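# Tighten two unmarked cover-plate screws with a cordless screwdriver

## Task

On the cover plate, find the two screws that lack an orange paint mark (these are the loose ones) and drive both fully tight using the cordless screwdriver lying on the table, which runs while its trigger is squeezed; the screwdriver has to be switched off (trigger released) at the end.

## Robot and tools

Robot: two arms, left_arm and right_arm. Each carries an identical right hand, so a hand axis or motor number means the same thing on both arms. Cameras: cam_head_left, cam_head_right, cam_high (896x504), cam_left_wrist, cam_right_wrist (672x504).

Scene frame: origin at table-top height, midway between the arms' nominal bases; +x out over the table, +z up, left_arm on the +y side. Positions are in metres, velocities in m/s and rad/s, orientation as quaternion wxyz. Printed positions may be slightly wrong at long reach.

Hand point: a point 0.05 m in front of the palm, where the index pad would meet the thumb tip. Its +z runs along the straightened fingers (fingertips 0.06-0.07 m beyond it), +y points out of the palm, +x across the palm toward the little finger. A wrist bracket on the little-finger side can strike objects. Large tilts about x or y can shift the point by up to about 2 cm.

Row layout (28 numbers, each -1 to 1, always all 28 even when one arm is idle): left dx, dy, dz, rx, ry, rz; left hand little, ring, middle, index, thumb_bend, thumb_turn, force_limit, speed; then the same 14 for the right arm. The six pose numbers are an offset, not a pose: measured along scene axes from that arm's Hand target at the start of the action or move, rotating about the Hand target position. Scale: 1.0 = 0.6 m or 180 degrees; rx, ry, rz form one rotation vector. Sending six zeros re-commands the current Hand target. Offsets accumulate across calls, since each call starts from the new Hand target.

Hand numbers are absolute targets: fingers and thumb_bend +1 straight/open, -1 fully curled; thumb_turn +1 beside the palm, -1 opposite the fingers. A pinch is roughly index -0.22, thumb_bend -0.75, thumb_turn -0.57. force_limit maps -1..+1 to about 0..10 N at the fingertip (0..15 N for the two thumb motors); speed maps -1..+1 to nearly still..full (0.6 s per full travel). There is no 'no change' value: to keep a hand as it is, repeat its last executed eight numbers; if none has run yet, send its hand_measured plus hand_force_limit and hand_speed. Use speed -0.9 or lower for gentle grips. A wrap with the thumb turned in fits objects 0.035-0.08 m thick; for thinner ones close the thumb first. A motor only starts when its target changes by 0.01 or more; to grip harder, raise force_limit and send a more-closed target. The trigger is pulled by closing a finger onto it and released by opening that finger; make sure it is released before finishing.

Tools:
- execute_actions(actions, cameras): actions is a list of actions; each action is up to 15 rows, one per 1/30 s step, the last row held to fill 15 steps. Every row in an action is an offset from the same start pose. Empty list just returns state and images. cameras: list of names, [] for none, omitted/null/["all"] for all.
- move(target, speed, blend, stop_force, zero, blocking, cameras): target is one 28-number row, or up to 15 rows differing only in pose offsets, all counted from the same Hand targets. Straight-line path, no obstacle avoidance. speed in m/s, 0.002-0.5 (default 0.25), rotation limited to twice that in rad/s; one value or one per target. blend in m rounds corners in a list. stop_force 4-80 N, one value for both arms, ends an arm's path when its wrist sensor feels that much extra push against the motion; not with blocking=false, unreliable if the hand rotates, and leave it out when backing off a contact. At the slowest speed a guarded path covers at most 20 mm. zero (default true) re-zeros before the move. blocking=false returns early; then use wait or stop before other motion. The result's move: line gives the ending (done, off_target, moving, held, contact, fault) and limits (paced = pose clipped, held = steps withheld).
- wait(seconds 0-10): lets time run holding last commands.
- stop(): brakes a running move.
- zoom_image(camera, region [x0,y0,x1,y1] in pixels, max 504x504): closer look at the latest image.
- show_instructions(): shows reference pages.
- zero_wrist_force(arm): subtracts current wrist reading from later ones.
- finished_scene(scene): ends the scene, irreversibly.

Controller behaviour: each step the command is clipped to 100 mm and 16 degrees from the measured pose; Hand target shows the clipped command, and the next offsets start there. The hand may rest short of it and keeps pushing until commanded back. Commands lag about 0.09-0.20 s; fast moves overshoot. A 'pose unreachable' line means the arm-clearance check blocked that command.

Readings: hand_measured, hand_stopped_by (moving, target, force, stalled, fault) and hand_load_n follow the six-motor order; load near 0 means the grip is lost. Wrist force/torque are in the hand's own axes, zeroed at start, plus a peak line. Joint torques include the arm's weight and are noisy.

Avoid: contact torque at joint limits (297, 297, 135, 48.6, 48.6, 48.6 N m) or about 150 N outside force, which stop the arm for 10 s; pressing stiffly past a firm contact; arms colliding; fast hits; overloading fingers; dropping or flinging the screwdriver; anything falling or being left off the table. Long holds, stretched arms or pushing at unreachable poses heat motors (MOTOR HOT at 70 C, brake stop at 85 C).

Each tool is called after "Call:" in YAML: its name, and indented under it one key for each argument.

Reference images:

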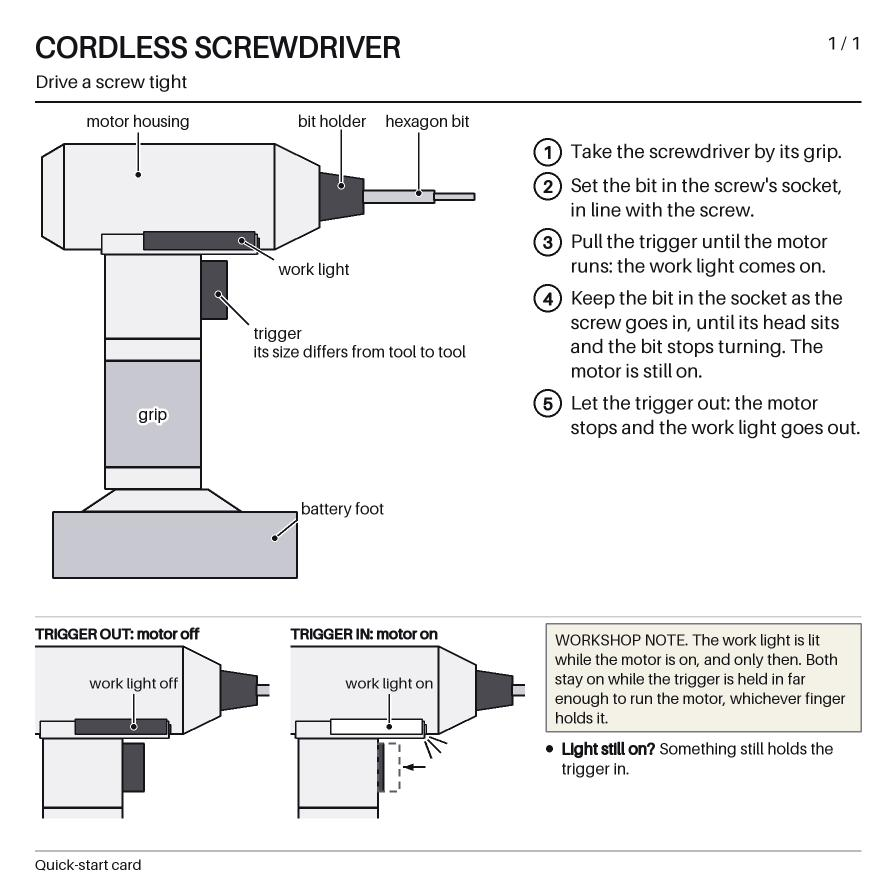

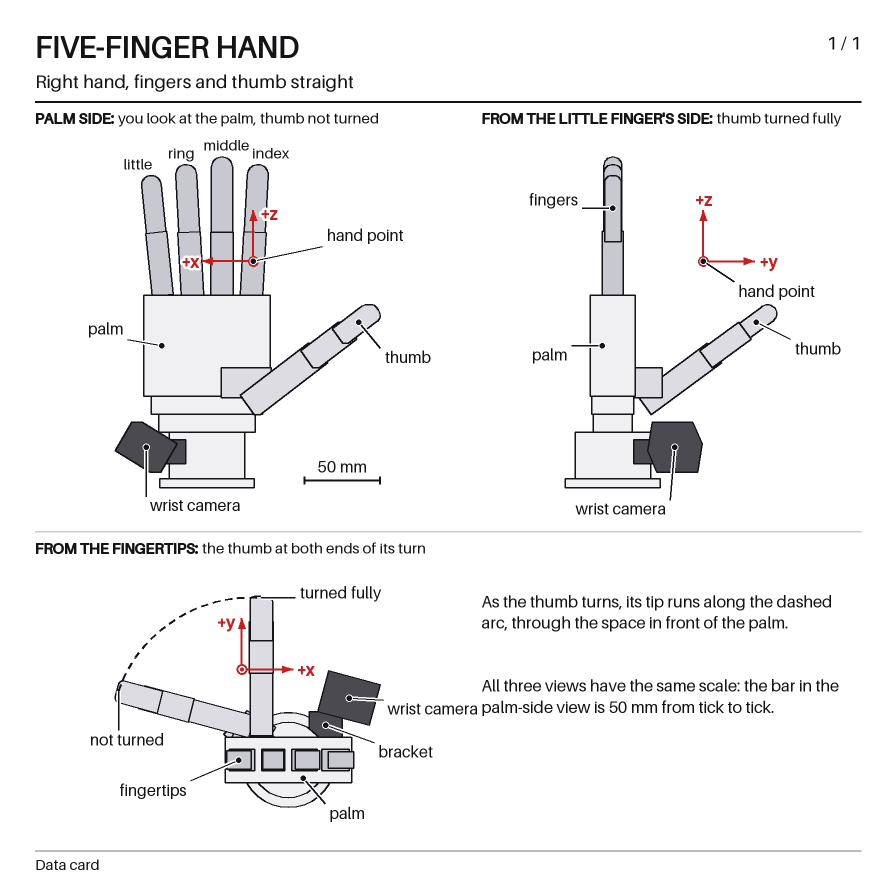

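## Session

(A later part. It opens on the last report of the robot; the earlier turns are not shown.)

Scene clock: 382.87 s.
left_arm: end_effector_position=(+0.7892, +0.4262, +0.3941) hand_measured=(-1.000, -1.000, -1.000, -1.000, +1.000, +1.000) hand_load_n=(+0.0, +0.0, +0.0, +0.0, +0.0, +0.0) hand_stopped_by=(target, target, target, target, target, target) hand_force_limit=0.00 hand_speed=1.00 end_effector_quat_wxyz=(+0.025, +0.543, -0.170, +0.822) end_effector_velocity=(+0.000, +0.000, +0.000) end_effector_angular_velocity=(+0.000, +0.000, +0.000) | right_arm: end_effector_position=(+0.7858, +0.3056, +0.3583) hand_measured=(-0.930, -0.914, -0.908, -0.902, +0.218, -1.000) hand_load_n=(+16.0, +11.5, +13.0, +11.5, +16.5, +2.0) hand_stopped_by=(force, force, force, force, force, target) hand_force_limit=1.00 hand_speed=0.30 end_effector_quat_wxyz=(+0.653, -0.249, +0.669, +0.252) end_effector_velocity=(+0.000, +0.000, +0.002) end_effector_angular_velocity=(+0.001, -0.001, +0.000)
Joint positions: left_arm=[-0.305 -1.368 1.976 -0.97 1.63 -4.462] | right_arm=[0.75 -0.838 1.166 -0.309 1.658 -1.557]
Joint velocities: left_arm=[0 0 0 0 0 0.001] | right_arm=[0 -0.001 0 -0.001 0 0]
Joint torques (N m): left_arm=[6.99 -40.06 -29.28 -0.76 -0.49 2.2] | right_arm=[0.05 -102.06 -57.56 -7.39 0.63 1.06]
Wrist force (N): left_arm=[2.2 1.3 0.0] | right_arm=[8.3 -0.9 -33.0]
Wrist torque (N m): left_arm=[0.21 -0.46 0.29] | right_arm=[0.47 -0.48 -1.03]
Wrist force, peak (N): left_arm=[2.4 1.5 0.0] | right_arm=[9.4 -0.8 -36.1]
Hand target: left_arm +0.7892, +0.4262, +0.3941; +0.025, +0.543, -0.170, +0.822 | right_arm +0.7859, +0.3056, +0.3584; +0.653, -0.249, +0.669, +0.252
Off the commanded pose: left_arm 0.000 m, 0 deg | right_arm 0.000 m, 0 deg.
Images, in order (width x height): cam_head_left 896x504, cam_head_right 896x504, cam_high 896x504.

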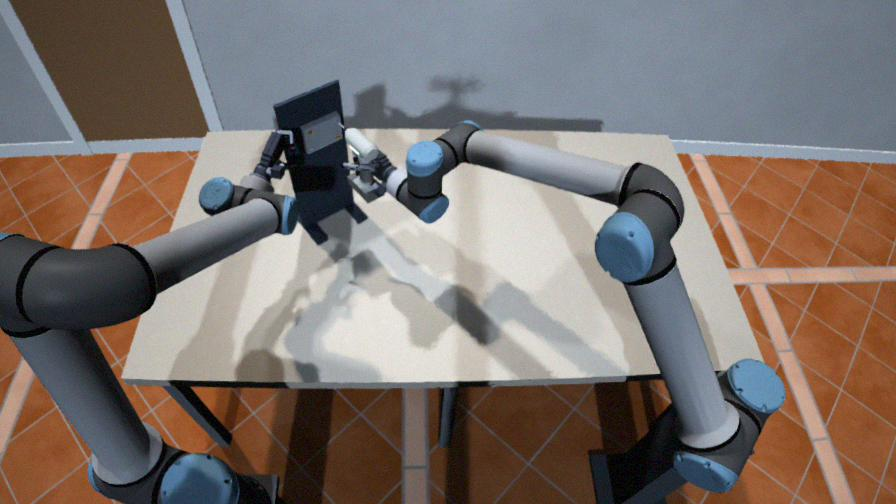

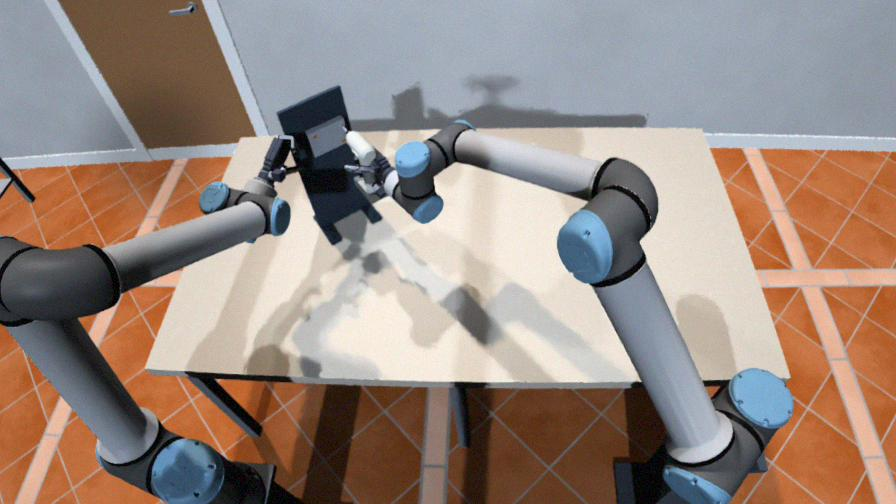

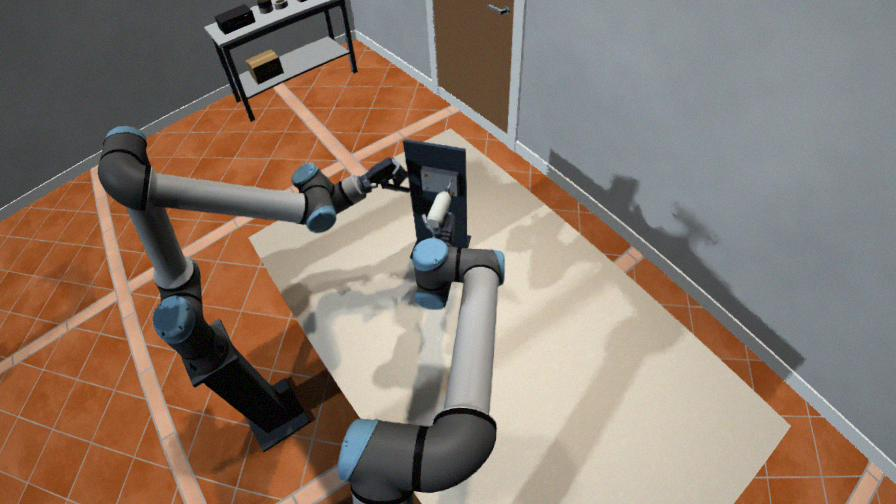

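Call:
move:
  target: [0,0,0,0,0,0,-1,-1,-1,-1,1,1,0,1,0,0,0,0,0,0,-0.98,-0.98,-0.98,-0.6,-0.98,-1,1.0,0.3]
  speed: 0.004
  cameras: ["cam_left_wrist"]

Call:
zoom_image:
  camera: "cam_left_wrist"
  region: [378, 190, 462, 253]

Call:
move:
  target: [0,0,0,0,0,0,-1,-1,-1,-1,1,1,0,1,0.0027,0.0019,0,0,0,0,-0.98,-0.98,-0.98,-0.6,-0.98,-1,1.0,0.3]
  speed: 0.003
  stop_force: 12
  cameras: ["cam_left_wrist"]

Call:
zoom_image:
  camera: "cam_left_wrist"
  region: [378, 190, 462, 253]

Scene clock: 384.47 s.
left_arm: end_effector_position=(+0.7892, +0.4262, +0.3941) hand_measured=(-1.000, -1.000, -1.000, -1.000, +1.000, +1.000) hand_load_n=(+0.0, +0.0, +0.0, +0.0, +0.0, +0.0) hand_stopped_by=(target, target, target, target, target, target) hand_force_limit=0.00 hand_speed=1.00 end_effector_quat_wxyz=(+0.025, +0.543, -0.170, +0.822) end_effector_velocity=(+0.000, +0.000, +0.000) end_effector_angular_velocity=(+0.001, +0.000, -0.001) | right_arm: end_effector_position=(+0.7859, +0.3056, +0.3585) hand_measured=(-0.930, -0.914, -0.908, -0.600, +0.218, -1.000) hand_load_n=(+15.5, +11.5, +14.5, +0.0, +14.5, +4.5) hand_stopped_by=(force, force, force, target, force, target) hand_force_limit=1.00 hand_speed=0.30 end_effector_quat_wxyz=(+0.653, -0.249, +0.669, +0.252) end_effector_velocity=(+0.000, +0.000, +0.000) end_effector_angular_velocity=(-0.001, +0.001, +0.000)
Joint positions: left_arm=[-0.305 -1.368 1.976 -0.97 1.63 -4.462] | right_arm=[0.75 -0.838 1.166 -0.309 1.657 -1.557]
Joint velocities: left_arm=[0 0 0 0 0.001 0.001] | right_arm=[0 0 0 0.001 0 0]
Joint torques (N m): left_arm=[8.24 -38.52 -28.11 0.07 -0.17 2.11] | right_arm=[-10.42 -107.57 -37.3 0.38 1.72 1.72]
Wrist force (N): left_arm=[2.1 1.5 -0.5] | right_arm=[0.5 -4.9 -3.6]
Wrist torque (N m): left_arm=[0.26 -0.42 0.28] | right_arm=[-0.40 -0.28 -0.30]
Wrist force, peak (N): left_arm=[2.7 1.4 0.3] | right_arm=[11.7 -0.2 -40.8]
Hand target: left_arm +0.7892, +0.4262, +0.3941; +0.025, +0.543, -0.170, +0.822 | right_arm +0.7859, +0.3056, +0.3584; +0.653, -0.249, +0.669, +0.252
Off the commanded pose: left_arm 0.000 m, 0 deg | right_arm 0.000 m, 0 deg.
move: done
Images, in order (width x height): cam_left_wrist 672x504.

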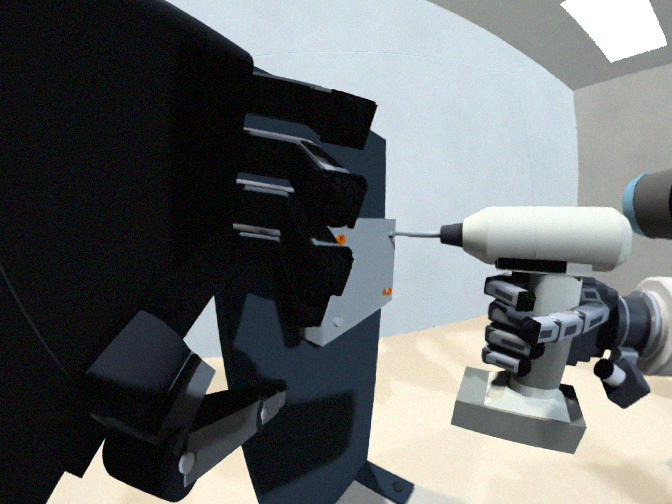

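Scaled by 6.000 from the camera's 672x504 image, which has a finer 960x720 frame.

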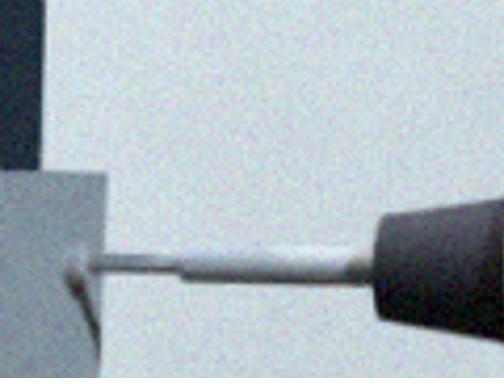

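Scene clock: 385.60 s.
left_arm: end_effector_position=(+0.7892, +0.4262, +0.3941) hand_measured=(-1.000, -1.000, -1.000, -1.000, +1.000, +1.000) hand_load_n=(+0.0, +0.0, +0.0, +0.0, +0.0, +0.0) hand_stopped_by=(target, target, target, target, target, target) hand_force_limit=0.00 hand_speed=1.00 end_effector_quat_wxyz=(+0.025, +0.543, -0.170, +0.822) end_effector_velocity=(+0.000, +0.000, +0.001) end_effector_angular_velocity=(+0.000, +0.000, +0.000) | right_arm: end_effector_position=(+0.7862, +0.3057, +0.3584) hand_measured=(-0.930, -0.914, -0.908, -0.600, +0.218, -1.000) hand_load_n=(+16.0, +12.0, +14.0, +0.0, +15.0, +3.5) hand_stopped_by=(force, force, force, target, force, target) hand_force_limit=1.00 hand_speed=0.30 end_effector_quat_wxyz=(+0.653, -0.249, +0.669, +0.252) end_effector_velocity=(+0.000, +0.000, +0.002) end_effector_angular_velocity=(+0.001, -0.001, +0.000)
Joint positions: left_arm=[-0.305 -1.368 1.976 -0.97 1.63 -4.462] | right_arm=[0.75 -0.837 1.165 -0.308 1.657 -1.557]
Joint velocities: left_arm=[0 -0.001 0 0 0 0] | right_arm=[0 -0.001 0 0 0 0]
Joint torques (N m): left_arm=[5.3 -40.52 -30.67 -0.55 -0.41 1.51] | right_arm=[-7.01 -115.96 -41.39 -5.52 1.6 1.6]
Wrist force (N): left_arm=[2.0 1.5 0.4] | right_arm=[1.9 -5.3 -14.1]
Wrist torque (N m): left_arm=[0.22 -0.43 0.28] | right_arm=[0.10 -0.51 -0.23]
Wrist force, peak (N): left_arm=[2.6 1.2 0.1] | right_arm=[2.7 -5.2 -20.7]
Hand target: left_arm +0.7892, +0.4262, +0.3941; +0.025, +0.543, -0.170, +0.822 | right_arm +0.7861, +0.3057, +0.3584; +0.653, -0.249, +0.669, +0.252
Off the commanded pose: left_arm 0.000 m, 0 deg | right_arm 0.002 m, 0 deg.
move: contact (right_arm)
Images, in order (width x height): cam_left_wrist 672x504.

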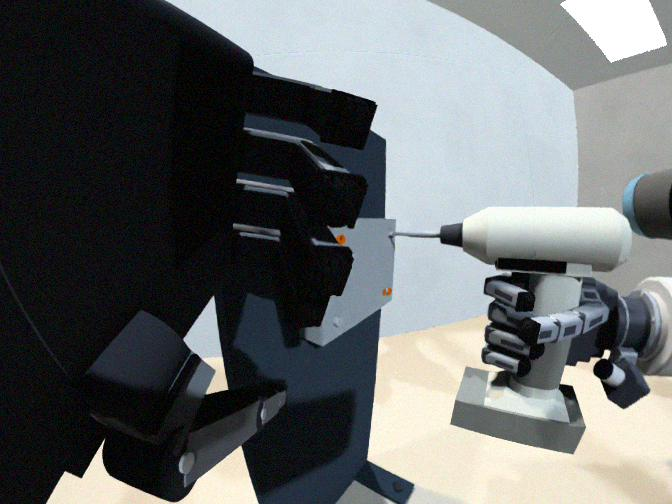

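Scaled by 6.000 from the camera's 672x504 image, which has a finer 960x720 frame.

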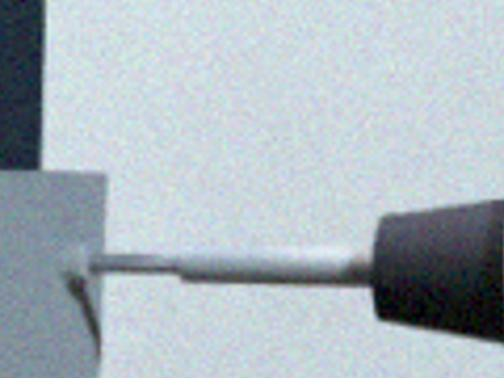

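Call:
move:
  target: [0,0,0,0,0,0,-1,-1,-1,-1,1,1,0,1,0.0005,-0.0007,0.0013,0,0,0,-0.98,-0.98,-0.98,-0.6,-0.98,-1,1.0,0.3]
  speed: 0.004
  cameras: []

Call:
move:
  target: [0,0,0,0,0,0,-1,-1,-1,-1,1,1,0,1,0.0025,0.0018,-0.0067,0.00638,-0.0091,0,-0.98,-0.98,-0.98,-0.6,-0.98,-1,1.0,0.3]
  speed: 0.006
  cameras: ["cam_left_wrist"]

Call:
zoom_image:
  camera: "cam_left_wrist"
  region: [378, 190, 462, 253]

Scene clock: 386.57 s.
left_arm: end_effector_position=(+0.7892, +0.4262, +0.3941) hand_measured=(-1.000, -1.000, -1.000, -1.000, +1.000, +1.000) hand_load_n=(+0.0, +0.0, +0.0, +0.0, +0.0, +0.0) hand_stopped_by=(target, target, target, target, target, target) hand_force_limit=0.00 hand_speed=1.00 end_effector_quat_wxyz=(+0.025, +0.543, -0.170, +0.822) end_effector_velocity=(+0.000, +0.001, +0.001) end_effector_angular_velocity=(-0.001, +0.000, +0.001) | right_arm: end_effector_position=(+0.7864, +0.3053, +0.3591) hand_measured=(-0.930, -0.914, -0.908, -0.600, +0.218, -1.000) hand_load_n=(+15.0, +11.5, +14.0, +0.0, +14.5, +4.0) hand_stopped_by=(force, force, force, target, force, target) hand_force_limit=1.00 hand_speed=0.30 end_effector_quat_wxyz=(+0.653, -0.249, +0.669, +0.252) end_effector_velocity=(+0.000, +0.000, -0.001) end_effector_angular_velocity=(-0.001, +0.001, +0.000)
Joint positions: left_arm=[-0.305 -1.368 1.976 -0.97 1.63 -4.462] | right_arm=[0.75 -0.838 1.165 -0.307 1.657 -1.557]
Joint velocities: left_arm=[0.001 0 0 0 -0.001 0] | right_arm=[0 0.001 0 0.001 0 0]
Joint torques (N m): left_arm=[8.34 -38.3 -28.27 -0.64 -0.54 1.64] | right_arm=[-20.36 -122.03 -57.16 -3.87 -0.3 1.22]
Wrist force (N): left_arm=[2.2 1.2 0.4] | right_arm=[8.2 -2.1 -19.2]
Wrist torque (N m): left_arm=[0.17 -0.47 0.28] | right_arm=[0.08 -0.20 -0.08]
Wrist force, peak (N): left_arm=[2.4 1.7 0.2] | right_arm=[8.5 -2.2 -19.2]
Hand target: left_arm +0.7892, +0.4262, +0.3941; +0.025, +0.543, -0.170, +0.822 | right_arm +0.7864, +0.3053, +0.3591; +0.653, -0.249, +0.669, +0.252
Off the commanded pose: left_arm 0.000 m, 0 deg | right_arm 0.000 m, 0 deg.
move: done
No camera images: "cameras" was empty.

Scene clock: 389.70 s.
left_arm: end_effector_position=(+0.7892, +0.4262, +0.3941) hand_measured=(-1.000, -1.000, -1.000, -1.000, +1.000, +1.000) hand_load_n=(+0.0, +0.0, +0.0, +0.0, +0.0, +0.0) hand_stopped_by=(target, target, target, target, target, target) hand_force_limit=0.00 hand_speed=1.00 end_effector_quat_wxyz=(+0.025, +0.543, -0.170, +0.822) end_effector_velocity=(+0.000, -0.001, +0.000) end_effector_angular_velocity=(-0.001, +0.000, -0.002) | right_arm: end_effector_position=(+0.7879, +0.3064, +0.3551) hand_measured=(-0.930, -0.914, -0.908, -0.600, +0.218, -1.000) hand_load_n=(+16.5, +11.5, +14.0, +0.0, +15.0, +2.5) hand_stopped_by=(force, force, force, target, force, target) hand_force_limit=1.00 hand_speed=0.30 end_effector_quat_wxyz=(+0.665, -0.246, +0.657, +0.255) end_effector_velocity=(+0.000, +0.000, +0.002) end_effector_angular_velocity=(+0.001, -0.001, +0.000)
Joint positions: left_arm=[-0.305 -1.368 1.976 -0.97 1.63 -4.462] | right_arm=[0.749 -0.833 1.18 -0.363 1.656 -1.564]
Joint velocities: left_arm=[-0.002 0 0 0 0 -0.001] | right_arm=[0 -0.001 0 0 0 0]
Joint torques (N m): left_arm=[6.79 -39.73 -29.34 -0.77 -0.1 1.62] | right_arm=[-25.4 -106.38 -57.05 -7.63 -0.06 -1.47]
Wrist force (N): left_arm=[2.1 1.2 0.1] | right_arm=[10.2 -1.7 -39.1]
Wrist torque (N m): left_arm=[0.18 -0.43 0.27] | right_arm=[0.91 -0.62 -0.01]
Wrist force, peak (N): left_arm=[2.6 1.5 -0.1] | right_arm=[10.5 -2.2 -39.3]
Hand target: left_arm +0.7892, +0.4262, +0.3941; +0.025, +0.543, -0.170, +0.822 | right_arm +0.7879, +0.3064, +0.3551; +0.665, -0.246, +0.657, +0.255
Off the commanded pose: left_arm 0.000 m, 0 deg | right_arm 0.000 m, 0 deg.
move: done
Images, in order (width x height): cam_left_wrist 672x504.

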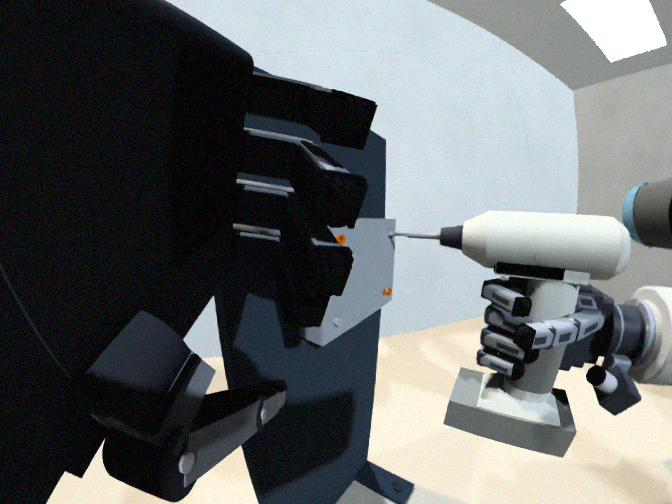

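Scaled by 6.000 from the camera's 672x504 image, which has a finer 960x720 frame.

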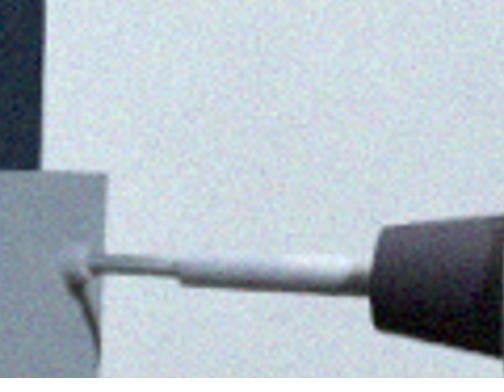

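Call:
move:
  target: [0,0,0,0,0,0,-1,-1,-1,-1,1,1,0,1,-0.0009,-0.0006,-0.0006,0,0,0,-0.98,-0.98,-0.98,-0.6,-0.98,-1,1.0,0.3]
  speed: 0.004
  cameras: ["cam_left_wrist"]

Call:
zoom_image:
  camera: "cam_left_wrist"
  region: [378, 190, 462, 253]

Scene clock: 390.57 s.
left_arm: end_effector_position=(+0.7892, +0.4262, +0.3941) hand_measured=(-1.000, -1.000, -1.000, -1.000, +1.000, +1.000) hand_load_n=(+0.0, +0.0, +0.0, +0.0, +0.0, +0.0) hand_stopped_by=(target, target, target, target, target, target) hand_force_limit=0.00 hand_speed=1.00 end_effector_quat_wxyz=(+0.025, +0.543, -0.170, +0.822) end_effector_velocity=(+0.000, +0.000, +0.001) end_effector_angular_velocity=(-0.001, -0.001, +0.000) | right_arm: end_effector_position=(+0.7875, +0.3060, +0.3549) hand_measured=(-0.930, -0.914, -0.908, -0.600, +0.218, -1.000) hand_load_n=(+16.0, +12.0, +14.5, +0.0, +14.0, +3.5) hand_stopped_by=(force, force, force, target, force, target) hand_force_limit=1.00 hand_speed=0.30 end_effector_quat_wxyz=(+0.665, -0.246, +0.657, +0.255) end_effector_velocity=(+0.000, +0.001, -0.001) end_effector_angular_velocity=(+0.000, +0.001, +0.001)
Joint positions: left_arm=[-0.305 -1.368 1.976 -0.97 1.63 -4.462] | right_arm=[0.749 -0.833 1.182 -0.364 1.657 -1.564]
Joint velocities: left_arm=[0 -0.001 0 0 -0.001 -0.001] | right_arm=[0.001 0.001 0 0 0 0]
Joint torques (N m): left_arm=[4.69 -38.02 -30.15 -0.59 -0.84 2.05] | right_arm=[11.36 -113.35 -38.03 -4.13 2.57 0.48]
Wrist force (N): left_arm=[2.3 1.1 0.0] | right_arm=[0.4 -2.7 -7.6]
Wrist torque (N m): left_arm=[0.18 -0.48 0.28] | right_arm=[-0.34 -0.34 -0.37]
Wrist force, peak (N): left_arm=[2.5 1.6 0.0] | right_arm=[10.3 -1.8 -38.9]
Hand target: left_arm +0.7892, +0.4262, +0.3941; +0.025, +0.543, -0.170, +0.822 | right_arm +0.7874, +0.3061, +0.3548; +0.665, -0.246, +0.657, +0.255
Off the commanded pose: left_arm 0.000 m, 0 deg | right_arm 0.000 m, 0 deg.
move: done
Images, in order (width x height): cam_left_wrist 672x504.

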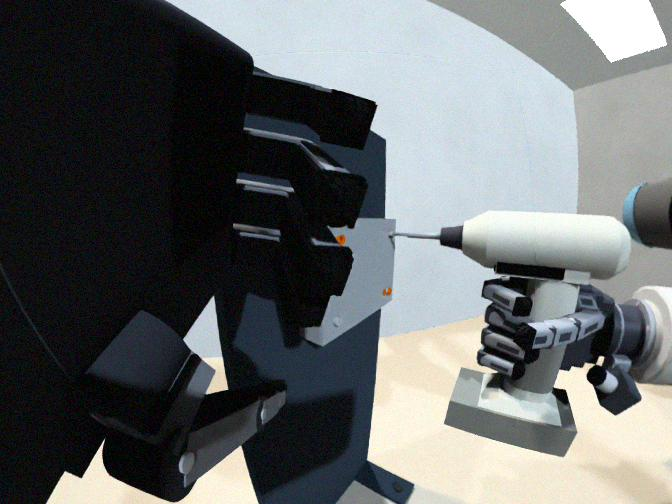

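Scaled by 6.000 from the camera's 672x504 image, which has a finer 960x720 frame.

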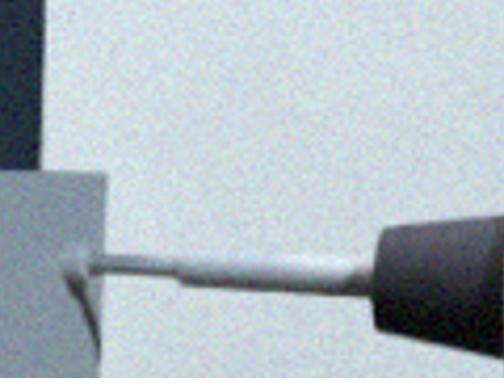

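Call:
move:
  target: [0,0,0,0,0,0,-1,-1,-1,-1,1,1,0,1,0,0,0.0013,0,0,0,-0.98,-0.98,-0.98,-0.6,-0.98,-1,1.0,0.3]
  speed: 0.004
  cameras: []

Call:
move:
  target: [0,0,0,0,0,0,-1,-1,-1,-1,1,1,0,1,0,0,0,0,0,0,-0.98,-0.98,-0.98,-1,-0.98,-1,1.0,0.3]
  speed: 0.004
  cameras: ["cam_left_wrist"]

Call:
zoom_image:
  camera: "cam_left_wrist"
  region: [378, 190, 462, 253]

Scene clock: 391.43 s.
left_arm: end_effector_position=(+0.7892, +0.4262, +0.3941) hand_measured=(-1.000, -1.000, -1.000, -1.000, +1.000, +1.000) hand_load_n=(+0.0, +0.0, +0.0, +0.0, +0.0, +0.0) hand_stopped_by=(target, target, target, target, target, target) hand_force_limit=0.00 hand_speed=1.00 end_effector_quat_wxyz=(+0.025, +0.543, -0.170, +0.822) end_effector_velocity=(+0.000, +0.000, +0.000) end_effector_angular_velocity=(+0.000, +0.000, +0.000) | right_arm: end_effector_position=(+0.7874, +0.3060, +0.3555) hand_measured=(-0.930, -0.914, -0.908, -0.600, +0.218, -1.000) hand_load_n=(+16.0, +12.0, +15.0, +0.0, +13.5, +4.0) hand_stopped_by=(force, force, force, target, force, target) hand_force_limit=1.00 hand_speed=0.30 end_effector_quat_wxyz=(+0.665, -0.246, +0.657, +0.255) end_effector_velocity=(+0.000, +0.000, +0.001) end_effector_angular_velocity=(+0.001, -0.001, +0.000)
Joint positions: left_arm=[-0.305 -1.368 1.976 -0.97 1.63 -4.462] | right_arm=[0.749 -0.834 1.181 -0.362 1.657 -1.564]
Joint velocities: left_arm=[0 0 0 0 -0.001 0] | right_arm=[0 -0.001 0 0 0 0]
Joint torques (N m): left_arm=[5.07 -39.41 -29.25 -0.69 -0.58 1.94] | right_arm=[12.78 -122.26 -55.78 -3.36 1.8 0.66]
Wrist force (N): left_arm=[2.0 1.5 0.1] | right_arm=[5.9 -3.9 -13.3]
Wrist torque (N m): left_arm=[0.23 -0.43 0.28] | right_arm=[0.01 -0.07 -0.09]
Wrist force, peak (N): left_arm=[2.6 1.4 -0.2] | right_arm=[5.8 -4.0 -13.5]
Hand target: left_arm +0.7892, +0.4262, +0.3941; +0.025, +0.543, -0.170, +0.822 | right_arm +0.7874, +0.3061, +0.3555; +0.665, -0.246, +0.657, +0.255
Off the commanded pose: left_arm 0.000 m, 0 deg | right_arm 0.000 m, 0 deg.
move: done
No camera images: "cameras" was empty.

Scene clock: 392.13 s.
left_arm: end_effector_position=(+0.7892, +0.4262, +0.3941) hand_measured=(-1.000, -1.000, -1.000, -1.000, +1.000, +1.000) hand_load_n=(+0.0, +0.0, +0.0, +0.0, +0.0, +0.0) hand_stopped_by=(target, target, target, target, target, target) hand_force_limit=0.00 hand_speed=1.00 end_effector_quat_wxyz=(+0.025, +0.543, -0.170, +0.822) end_effector_velocity=(+0.000, +0.000, +0.000) end_effector_angular_velocity=(-0.001, +0.001, +0.000) | right_arm: end_effector_position=(+0.7874, +0.3061, +0.3555) hand_measured=(-0.930, -0.914, -0.908, -0.902, +0.218, -1.000) hand_load_n=(+15.5, +11.0, +14.0, +13.0, +15.0, +3.0) hand_stopped_by=(force, force, force, force, force, target) hand_force_limit=1.00 hand_speed=0.30 end_effector_quat_wxyz=(+0.665, -0.246, +0.657, +0.255) end_effector_velocity=(+0.000, +0.000, +0.001) end_effector_angular_velocity=(+0.000, -0.001, +0.000)
Joint positions: left_arm=[-0.305 -1.368 1.976 -0.97 1.63 -4.462] | right_arm=[0.749 -0.834 1.181 -0.362 1.657 -1.564]
Joint velocities: left_arm=[0 0 0 0 -0.001 -0.001] | right_arm=[0 -0.001 0 0 0 0]
Joint torques (N m): left_arm=[9.6 -35.11 -30.73 -0.8 -0.29 1.98] | right_arm=[2.11 -123.89 -55.86 -9.41 1.14 0.62]
Wrist force (N): left_arm=[2.1 1.3 0.4] | right_arm=[11.1 -1.2 -27.2]
Wrist torque (N m): left_arm=[0.18 -0.45 0.28] | right_arm=[0.30 -0.21 -0.88]
Wrist force, peak (N): left_arm=[2.4 1.7 -0.2] | right_arm=[11.4 -0.9 -32.1]
Hand target: left_arm +0.7892, +0.4262, +0.3941; +0.025, +0.543, -0.170, +0.822 | right_arm +0.7874, +0.3061, +0.3555; +0.665, -0.246, +0.657, +0.255
Off the commanded pose: left_arm 0.000 m, 0 deg | right_arm 0.000 m, 0 deg.
move: done
Images, in order (width x height): cam_left_wrist 672x504.

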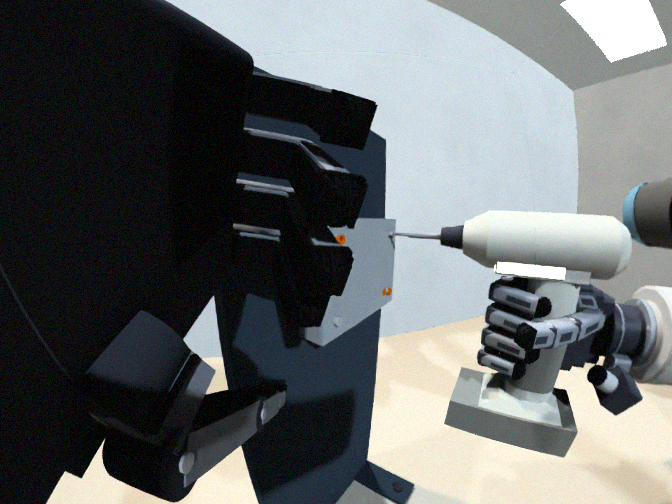

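Scaled by 6.000 from the camera's 672x504 image, which has a finer 960x720 frame.

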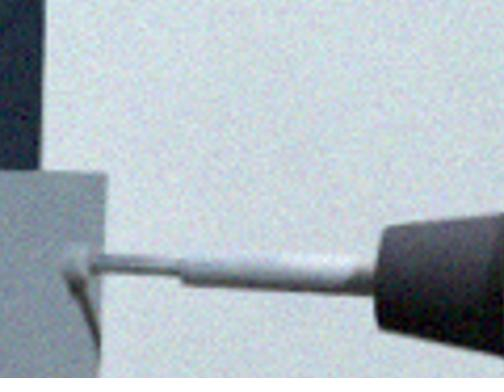

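Call:
zoom_image:
  camera: "cam_left_wrist"
  region: [372, 275, 402, 305]

Call:
zoom_image:
  camera: "cam_left_wrist"
  region: [378, 218, 408, 248]

Call:
zoom_image:
  camera: "cam_left_wrist"
  region: [322, 307, 352, 337]

Call:
zoom_image:
  camera: "cam_left_wrist"
  region: [325, 225, 355, 255]

Scaled by 16.800 from the camera's 672x504 image, which has a finer 960x720 frame.

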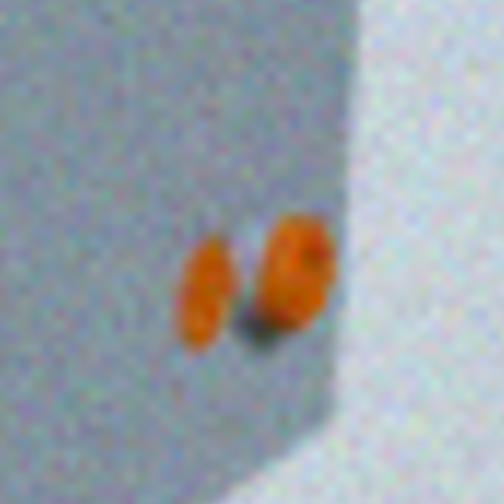

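Scaled by 16.800 from the camera's 672x504 image, which has a finer 960x720 frame.

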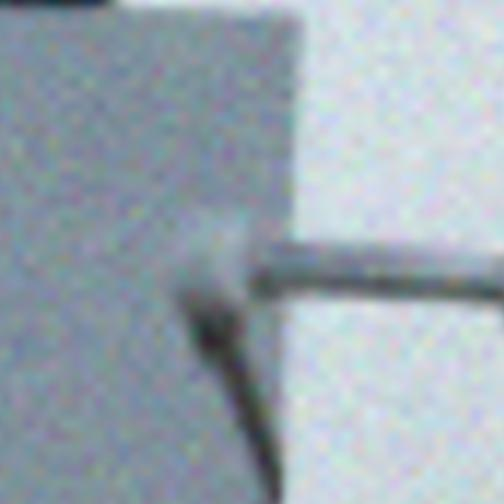

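Scaled by 16.800 from the camera's 672x504 image, which has a finer 960x720 frame.

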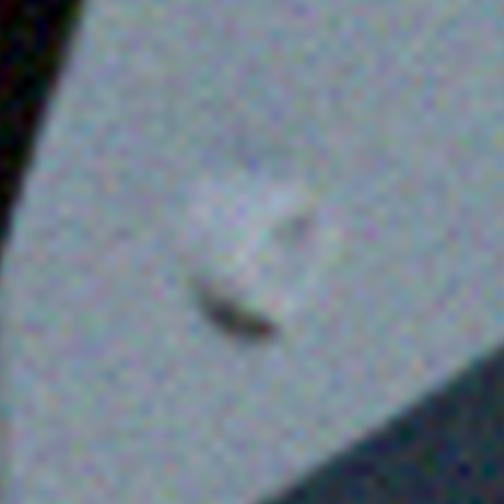

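Scaled by 16.800 from the camera's 672x504 image, which has a finer 960x720 frame.

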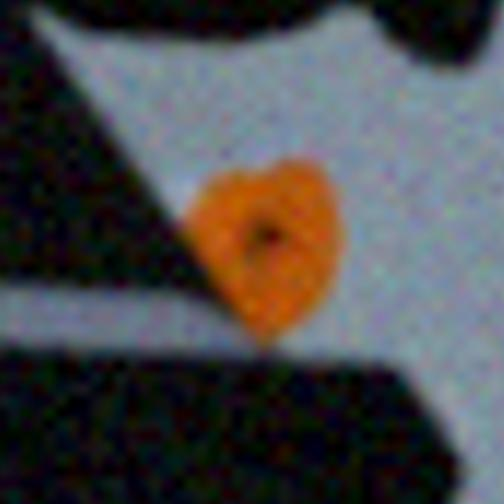

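Call:
move:
  target: [0,0,0,0,0,0,-1,-1,-1,-1,1,1,0,1,0,0,0,0,0,0,-0.98,-0.98,-0.98,-0.4,-0.98,-1,1.0,0.3]
  speed: 0.004
  cameras: []

Call:
move:
  target: [0,0,0,0,0,0,-1,-1,-1,-1,1,1,0,1,-0.0041,-0.0029,0,0,0,0,-0.98,-0.98,-0.98,-0.4,-0.98,-1,1.0,0.3]
  speed: 0.006
  cameras: []

Call:
move:
  target: [0,0,0,0,0,0,-1,-1,-1,-1,1,1,0,1,-0.0273,-0.0191,0,0,0,0,-0.98,-0.98,-0.98,-0.4,-0.98,-1,1.0,0.3]
  speed: 0.02
  cameras: ["cam_left_wrist"]

Call:
zoom_image:
  camera: "cam_left_wrist"
  region: [378, 218, 408, 248]

Call:
zoom_image:
  camera: "cam_left_wrist"
  region: [372, 275, 402, 305]

Scene clock: 393.80 s.
left_arm: end_effector_position=(+0.7892, +0.4262, +0.3941) hand_measured=(-1.000, -1.000, -1.000, -1.000, +1.000, +1.000) hand_load_n=(+0.0, +0.0, +0.0, +0.0, +0.0, +0.0) hand_stopped_by=(target, target, target, target, target, target) hand_force_limit=0.00 hand_speed=1.00 end_effector_quat_wxyz=(+0.025, +0.543, -0.170, +0.822) end_effector_velocity=(+0.000, +0.000, +0.000) end_effector_angular_velocity=(+0.002, +0.000, +0.001) | right_arm: end_effector_position=(+0.7874, +0.3061, +0.3556) hand_measured=(-0.930, -0.914, -0.908, -0.400, +0.218, -1.000) hand_load_n=(+15.0, +11.5, +14.5, +0.0, +14.0, +4.0) hand_stopped_by=(force, force, force, target, force, target) hand_force_limit=1.00 hand_speed=0.30 end_effector_quat_wxyz=(+0.665, -0.246, +0.657, +0.255) end_effector_velocity=(+0.000, +0.000, +0.001) end_effector_angular_velocity=(+0.000, +0.000, +0.000)
Joint positions: left_arm=[-0.305 -1.368 1.976 -0.97 1.63 -4.462] | right_arm=[0.749 -0.834 1.181 -0.363 1.657 -1.564]
Joint velocities: left_arm=[0 -0.001 0 0.001 0 0.002] | right_arm=[0 -0.001 0 0.001 0 0]
Joint torques (N m): left_arm=[5.59 -38.95 -30.59 -1.21 -0.55 2.3] | right_arm=[-18.15 -115 -46.91 -2.77 1.74 0.81]
Wrist force (N): left_arm=[2.3 1.1 0.0] | right_arm=[7.6 -2.3 -14.3]
Wrist torque (N m): left_arm=[0.18 -0.47 0.29] | right_arm=[0.04 -0.21 -0.03]
Wrist force, peak (N): left_arm=[2.6 1.4 0.2] | right_arm=[14.7 0.6 -41.0]
Hand target: left_arm +0.7892, +0.4262, +0.3941; +0.025, +0.543, -0.170, +0.822 | right_arm +0.7874, +0.3061, +0.3555; +0.665, -0.246, +0.657, +0.255
Off the commanded pose: left_arm 0.000 m, 0 deg | right_arm 0.000 m, 0 deg.
move: done
No camera images: "cameras" was empty.

Scene clock: 394.53 s.
left_arm: end_effector_position=(+0.7892, +0.4262, +0.3941) hand_measured=(-1.000, -1.000, -1.000, -1.000, +1.000, +1.000) hand_load_n=(+0.0, +0.0, +0.0, +0.0, +0.0, +0.0) hand_stopped_by=(target, target, target, target, target, target) hand_force_limit=0.00 hand_speed=1.00 end_effector_quat_wxyz=(+0.025, +0.543, -0.170, +0.822) end_effector_velocity=(+0.000, +0.000, +0.000) end_effector_angular_velocity=(-0.001, +0.001, +0.000) | right_arm: end_effector_position=(+0.7849, +0.3043, +0.3555) hand_measured=(-0.930, -0.914, -0.908, -0.400, +0.218, -1.000) hand_load_n=(+14.0, +11.5, +16.5, +0.0, +10.0, +6.5) hand_stopped_by=(force, force, force, target, force, target) hand_force_limit=1.00 hand_speed=0.30 end_effector_quat_wxyz=(+0.665, -0.246, +0.657, +0.255) end_effector_velocity=(+0.000, +0.000, +0.001) end_effector_angular_velocity=(+0.001, -0.001, +0.000)
Joint positions: left_arm=[-0.305 -1.368 1.976 -0.97 1.63 -4.462] | right_arm=[0.75 -0.839 1.19 -0.366 1.657 -1.564]
Joint velocities: left_arm=[0 0 0 0 0 -0.001] | right_arm=[0 -0.001 0 0 0 0]
Joint torques (N m): left_arm=[7.65 -39.13 -30.04 -0.89 -0.44 1.53] | right_arm=[15.02 -112.51 -50.04 -6.24 1.82 0.26]
Wrist force (N): left_arm=[2.1 1.2 0.1] | right_arm=[6.1 -3.1 -2.4]
Wrist torque (N m): left_arm=[0.18 -0.44 0.27] | right_arm=[-0.48 0.10 -0.09]
Wrist force, peak (N): left_arm=[2.4 1.7 0.5] | right_arm=[7.7 -2.8 -14.2]
Hand target: left_arm +0.7892, +0.4262, +0.3941; +0.025, +0.543, -0.170, +0.822 | right_arm +0.7849, +0.3043, +0.3555; +0.665, -0.246, +0.657, +0.255
Off the commanded pose: left_arm 0.000 m, 0 deg | right_arm 0.000 m, 0 deg.
move: done
No camera images: "cameras" was empty.

Scene clock: 395.80 s.
left_arm: end_effector_position=(+0.7892, +0.4262, +0.3941) hand_measured=(-1.000, -1.000, -1.000, -1.000, +1.000, +1.000) hand_load_n=(+0.0, +0.0, +0.0, +0.0, +0.0, +0.0) hand_stopped_by=(target, target, target, target, target, target) hand_force_limit=0.00 hand_speed=1.00 end_effector_quat_wxyz=(+0.025, +0.543, -0.170, +0.822) end_effector_velocity=(+0.000, +0.000, +0.000) end_effector_angular_velocity=(+0.001, +0.000, +0.000) | right_arm: end_effector_position=(+0.7685, +0.2928, +0.3556) hand_measured=(-0.930, -0.914, -0.908, -0.400, +0.218, -1.000) hand_load_n=(+13.5, +11.0, +17.0, +0.0, +10.0, +7.0) hand_stopped_by=(force, force, force, target, force, target) hand_force_limit=1.00 hand_speed=0.30 end_effector_quat_wxyz=(+0.665, -0.246, +0.657, +0.255) end_effector_velocity=(+0.001, +0.001, +0.001) end_effector_angular_velocity=(+0.002, -0.002, +0.000)
Joint positions: left_arm=[-0.305 -1.368 1.976 -0.97 1.63 -4.462] | right_arm=[0.754 -0.869 1.243 -0.39 1.661 -1.564]
Joint velocities: left_arm=[0.001 0 0 0 0 0] | right_arm=[0 0.002 -0.004 0 0 0]
Joint torques (N m): left_arm=[5.55 -36.4 -29.88 -0.44 -0.52 2.1] | right_arm=[6.99 -105.44 -54.12 -2.71 1.52 -1.46]
Wrist force (N): left_arm=[1.9 1.3 0.1] | right_arm=[5.7 -3.2 -2.5]
Wrist torque (N m): left_arm=[0.21 -0.42 0.27] | right_arm=[-0.50 0.15 -0.12]
Wrist force, peak (N): left_arm=[2.5 1.7 0.1] | right_arm=[6.1 -3.0 -3.1]
Hand target: left_arm +0.7892, +0.4262, +0.3941; +0.025, +0.543, -0.170, +0.822 | right_arm +0.7686, +0.2928, +0.3555; +0.665, -0.246, +0.657, +0.255
Off the commanded pose: left_arm 0.000 m, 0 deg | right_arm 0.000 m, 0 deg.
move: done
Images, in order (width x height): cam_left_wrist 672x504.

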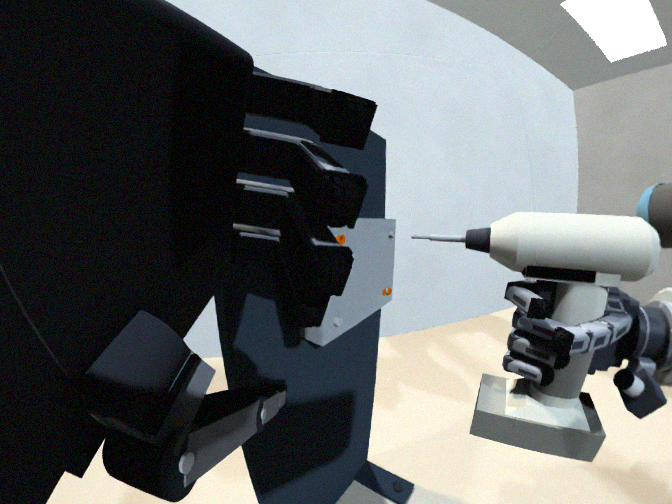

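Scaled by 16.800 from the camera's 672x504 image, which has a finer 960x720 frame.

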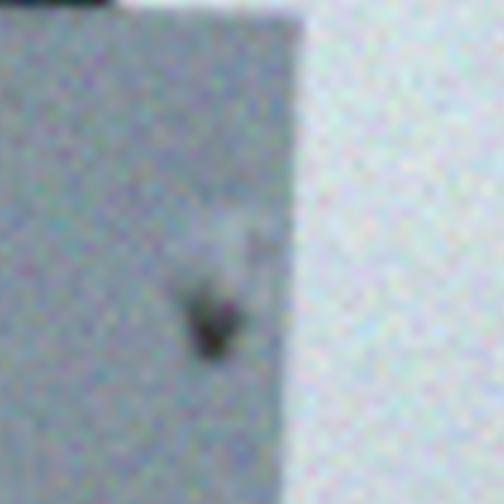

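Scaled by 16.800 from the camera's 672x504 image, which has a finer 960x720 frame.

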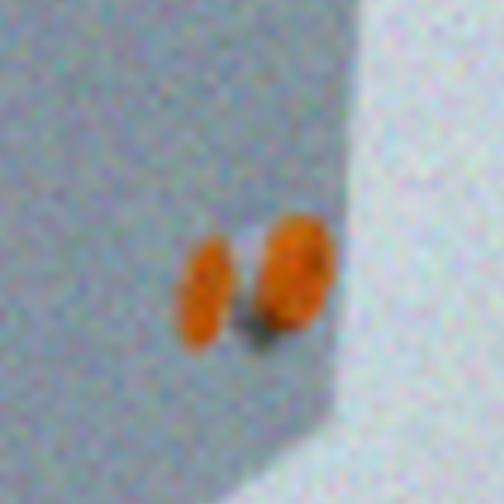

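Call:
execute_actions:
  actions: []

Call:
zoom_image:
  camera: "cam_head_left"
  region: [325, 110, 395, 170]

Call:
zoom_image:
  camera: "cam_head_right"
  region: [325, 110, 395, 170]

Call:
zoom_image:
  camera: "cam_high"
  region: [415, 170, 475, 230]

Call:
zoom_image:
  camera: "cam_left_wrist"
  region: [400, 200, 500, 275]

Scene clock: 396.67 s.
left_arm: end_effector_position=(+0.7892, +0.4262, +0.3941) hand_measured=(-1.000, -1.000, -1.000, -1.000, +1.000, +1.000) hand_load_n=(+0.0, +0.0, +0.0, +0.0, +0.0, +0.0) hand_stopped_by=(target, target, target, target, target, target) hand_force_limit=0.00 hand_speed=1.00 end_effector_quat_wxyz=(+0.025, +0.543, -0.170, +0.822) end_effector_velocity=(+0.000, +0.000, -0.001) end_effector_angular_velocity=(+0.001, +0.000, +0.000) | right_arm: end_effector_position=(+0.7685, +0.2929, +0.3555) hand_measured=(-0.930, -0.914, -0.908, -0.400, +0.218, -1.000) hand_load_n=(+14.0, +11.5, +16.5, +0.0, +10.0, +7.0) hand_stopped_by=(force, force, force, target, force, target) hand_force_limit=1.00 hand_speed=0.30 end_effector_quat_wxyz=(+0.665, -0.246, +0.657, +0.255) end_effector_velocity=(+0.000, +0.000, +0.001) end_effector_angular_velocity=(+0.001, +0.000, +0.000)
Joint positions: left_arm=[-0.305 -1.368 1.976 -0.97 1.63 -4.462] | right_arm=[0.754 -0.869 1.243 -0.389 1.661 -1.564]
Joint velocities: left_arm=[0 0.001 0 0 0 0.001] | right_arm=[0 -0.001 0 0 0 0]
Joint torques (N m): left_arm=[4.75 -39.09 -29.79 -0.55 0.06 1.75] | right_arm=[-9.79 -100.93 -51.43 -2.15 -0.27 -1.4]
Wrist force (N): left_arm=[2.2 1.2 0.0] | right_arm=[6.0 -2.7 -2.5]
Wrist torque (N m): left_arm=[0.19 -0.45 0.28] | right_arm=[-0.43 0.10 -0.08]
Wrist force, peak (N): left_arm=[2.7 1.3 0.1] | right_arm=[6.2 -3.5 -2.1]
Hand target: left_arm +0.7892, +0.4262, +0.3941; +0.025, +0.543, -0.170, +0.822 | right_arm +0.7686, +0.2928, +0.3555; +0.665, -0.246, +0.657, +0.255
Off the commanded pose: left_arm 0.000 m, 0 deg | right_arm 0.000 m, 0 deg.

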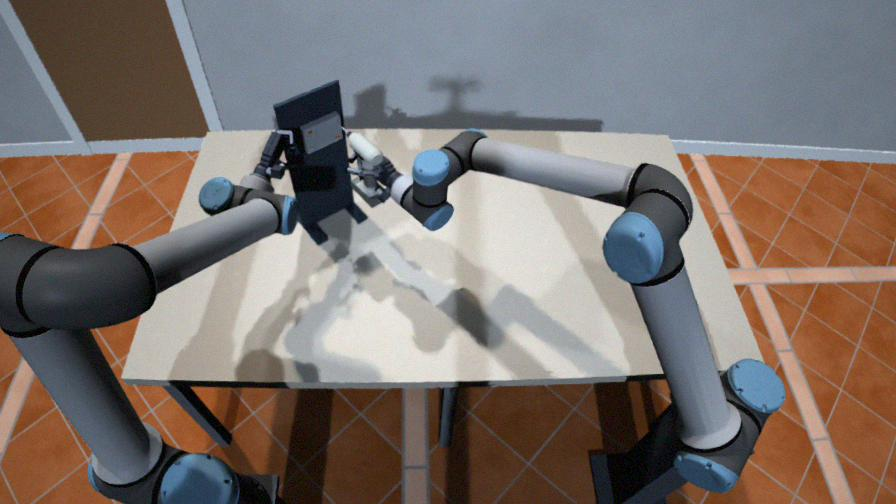

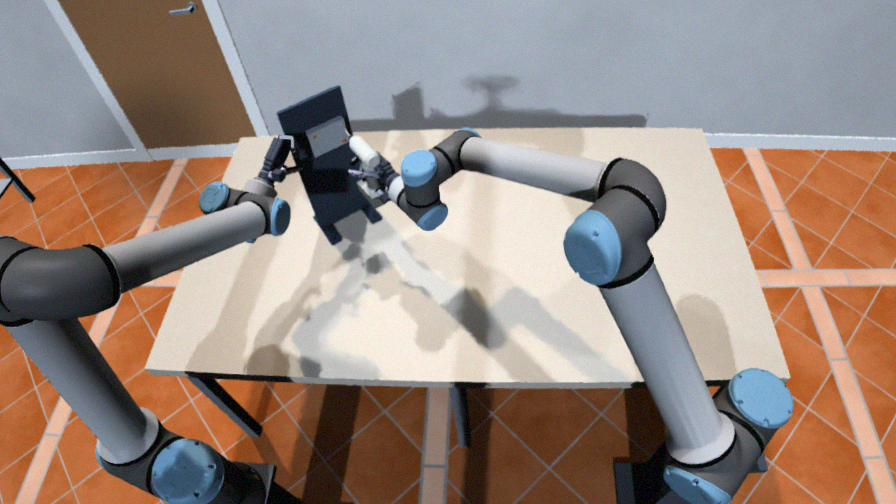

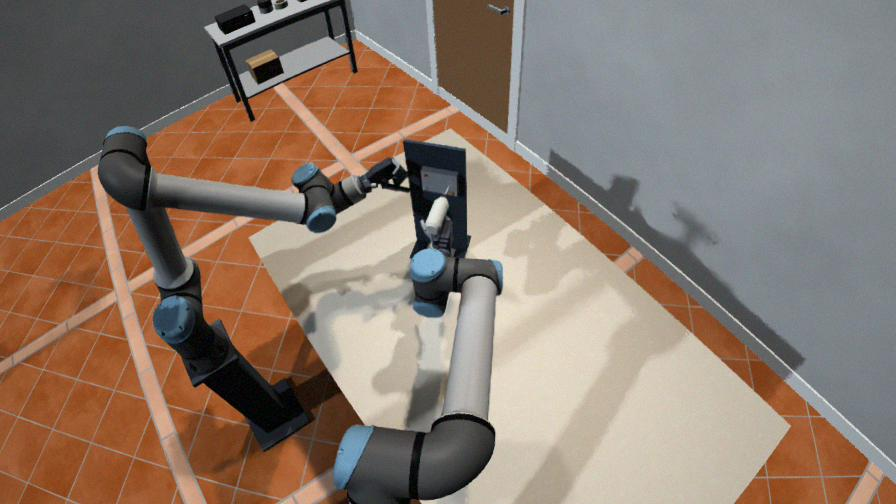

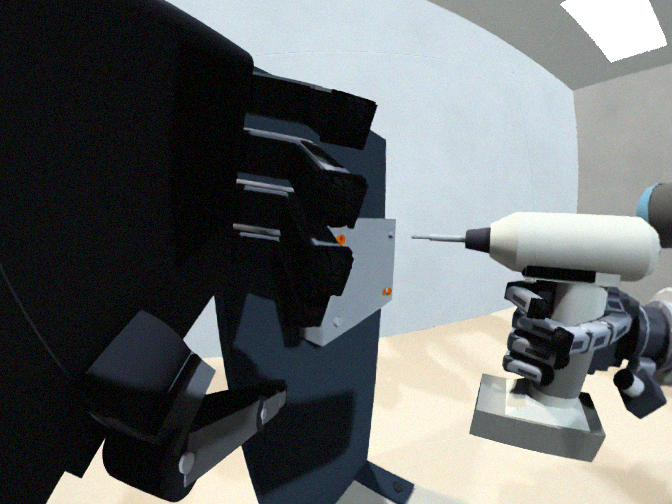

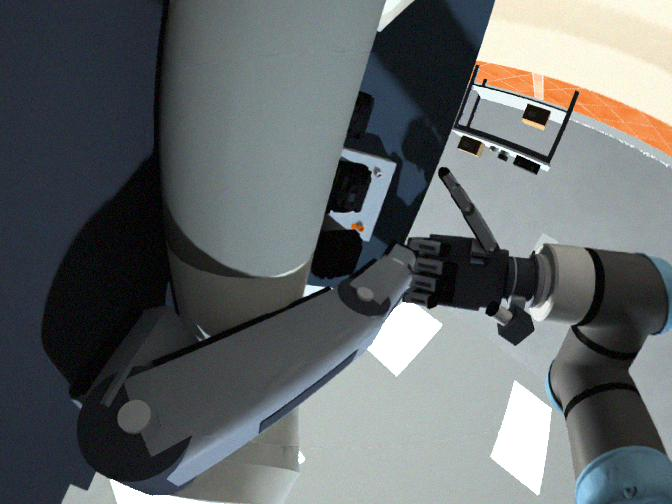

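Scaled by 7.200.

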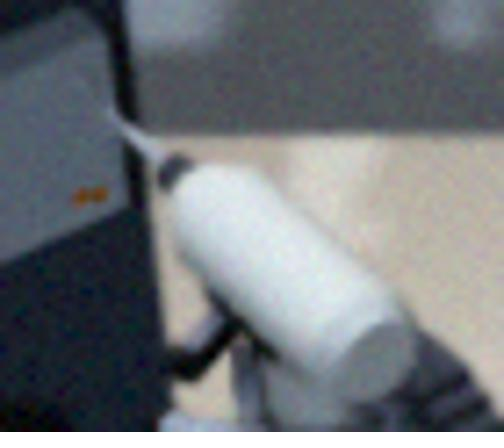

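Scaled by 7.200.

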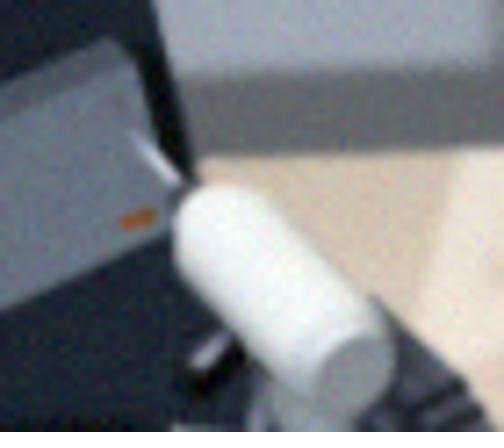

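Scaled by 8.400.

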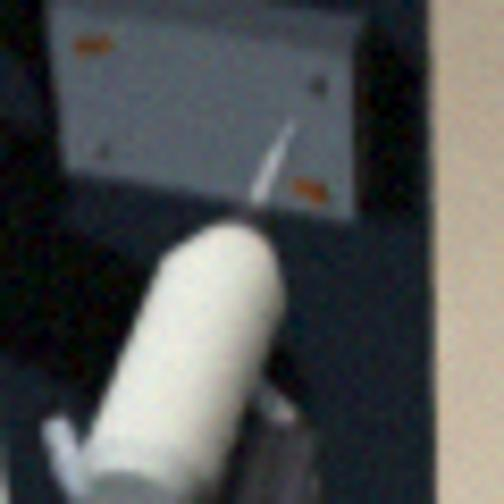

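Scaled by 5.040 from the camera's 672x504 image, which has a finer 960x720 frame.

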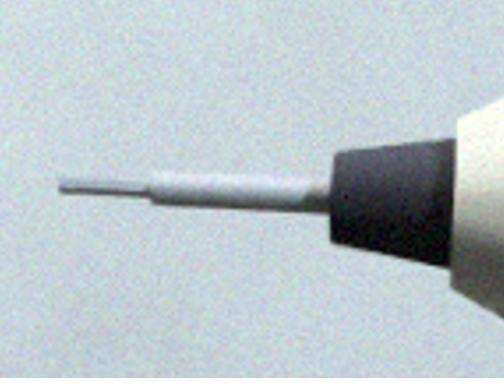

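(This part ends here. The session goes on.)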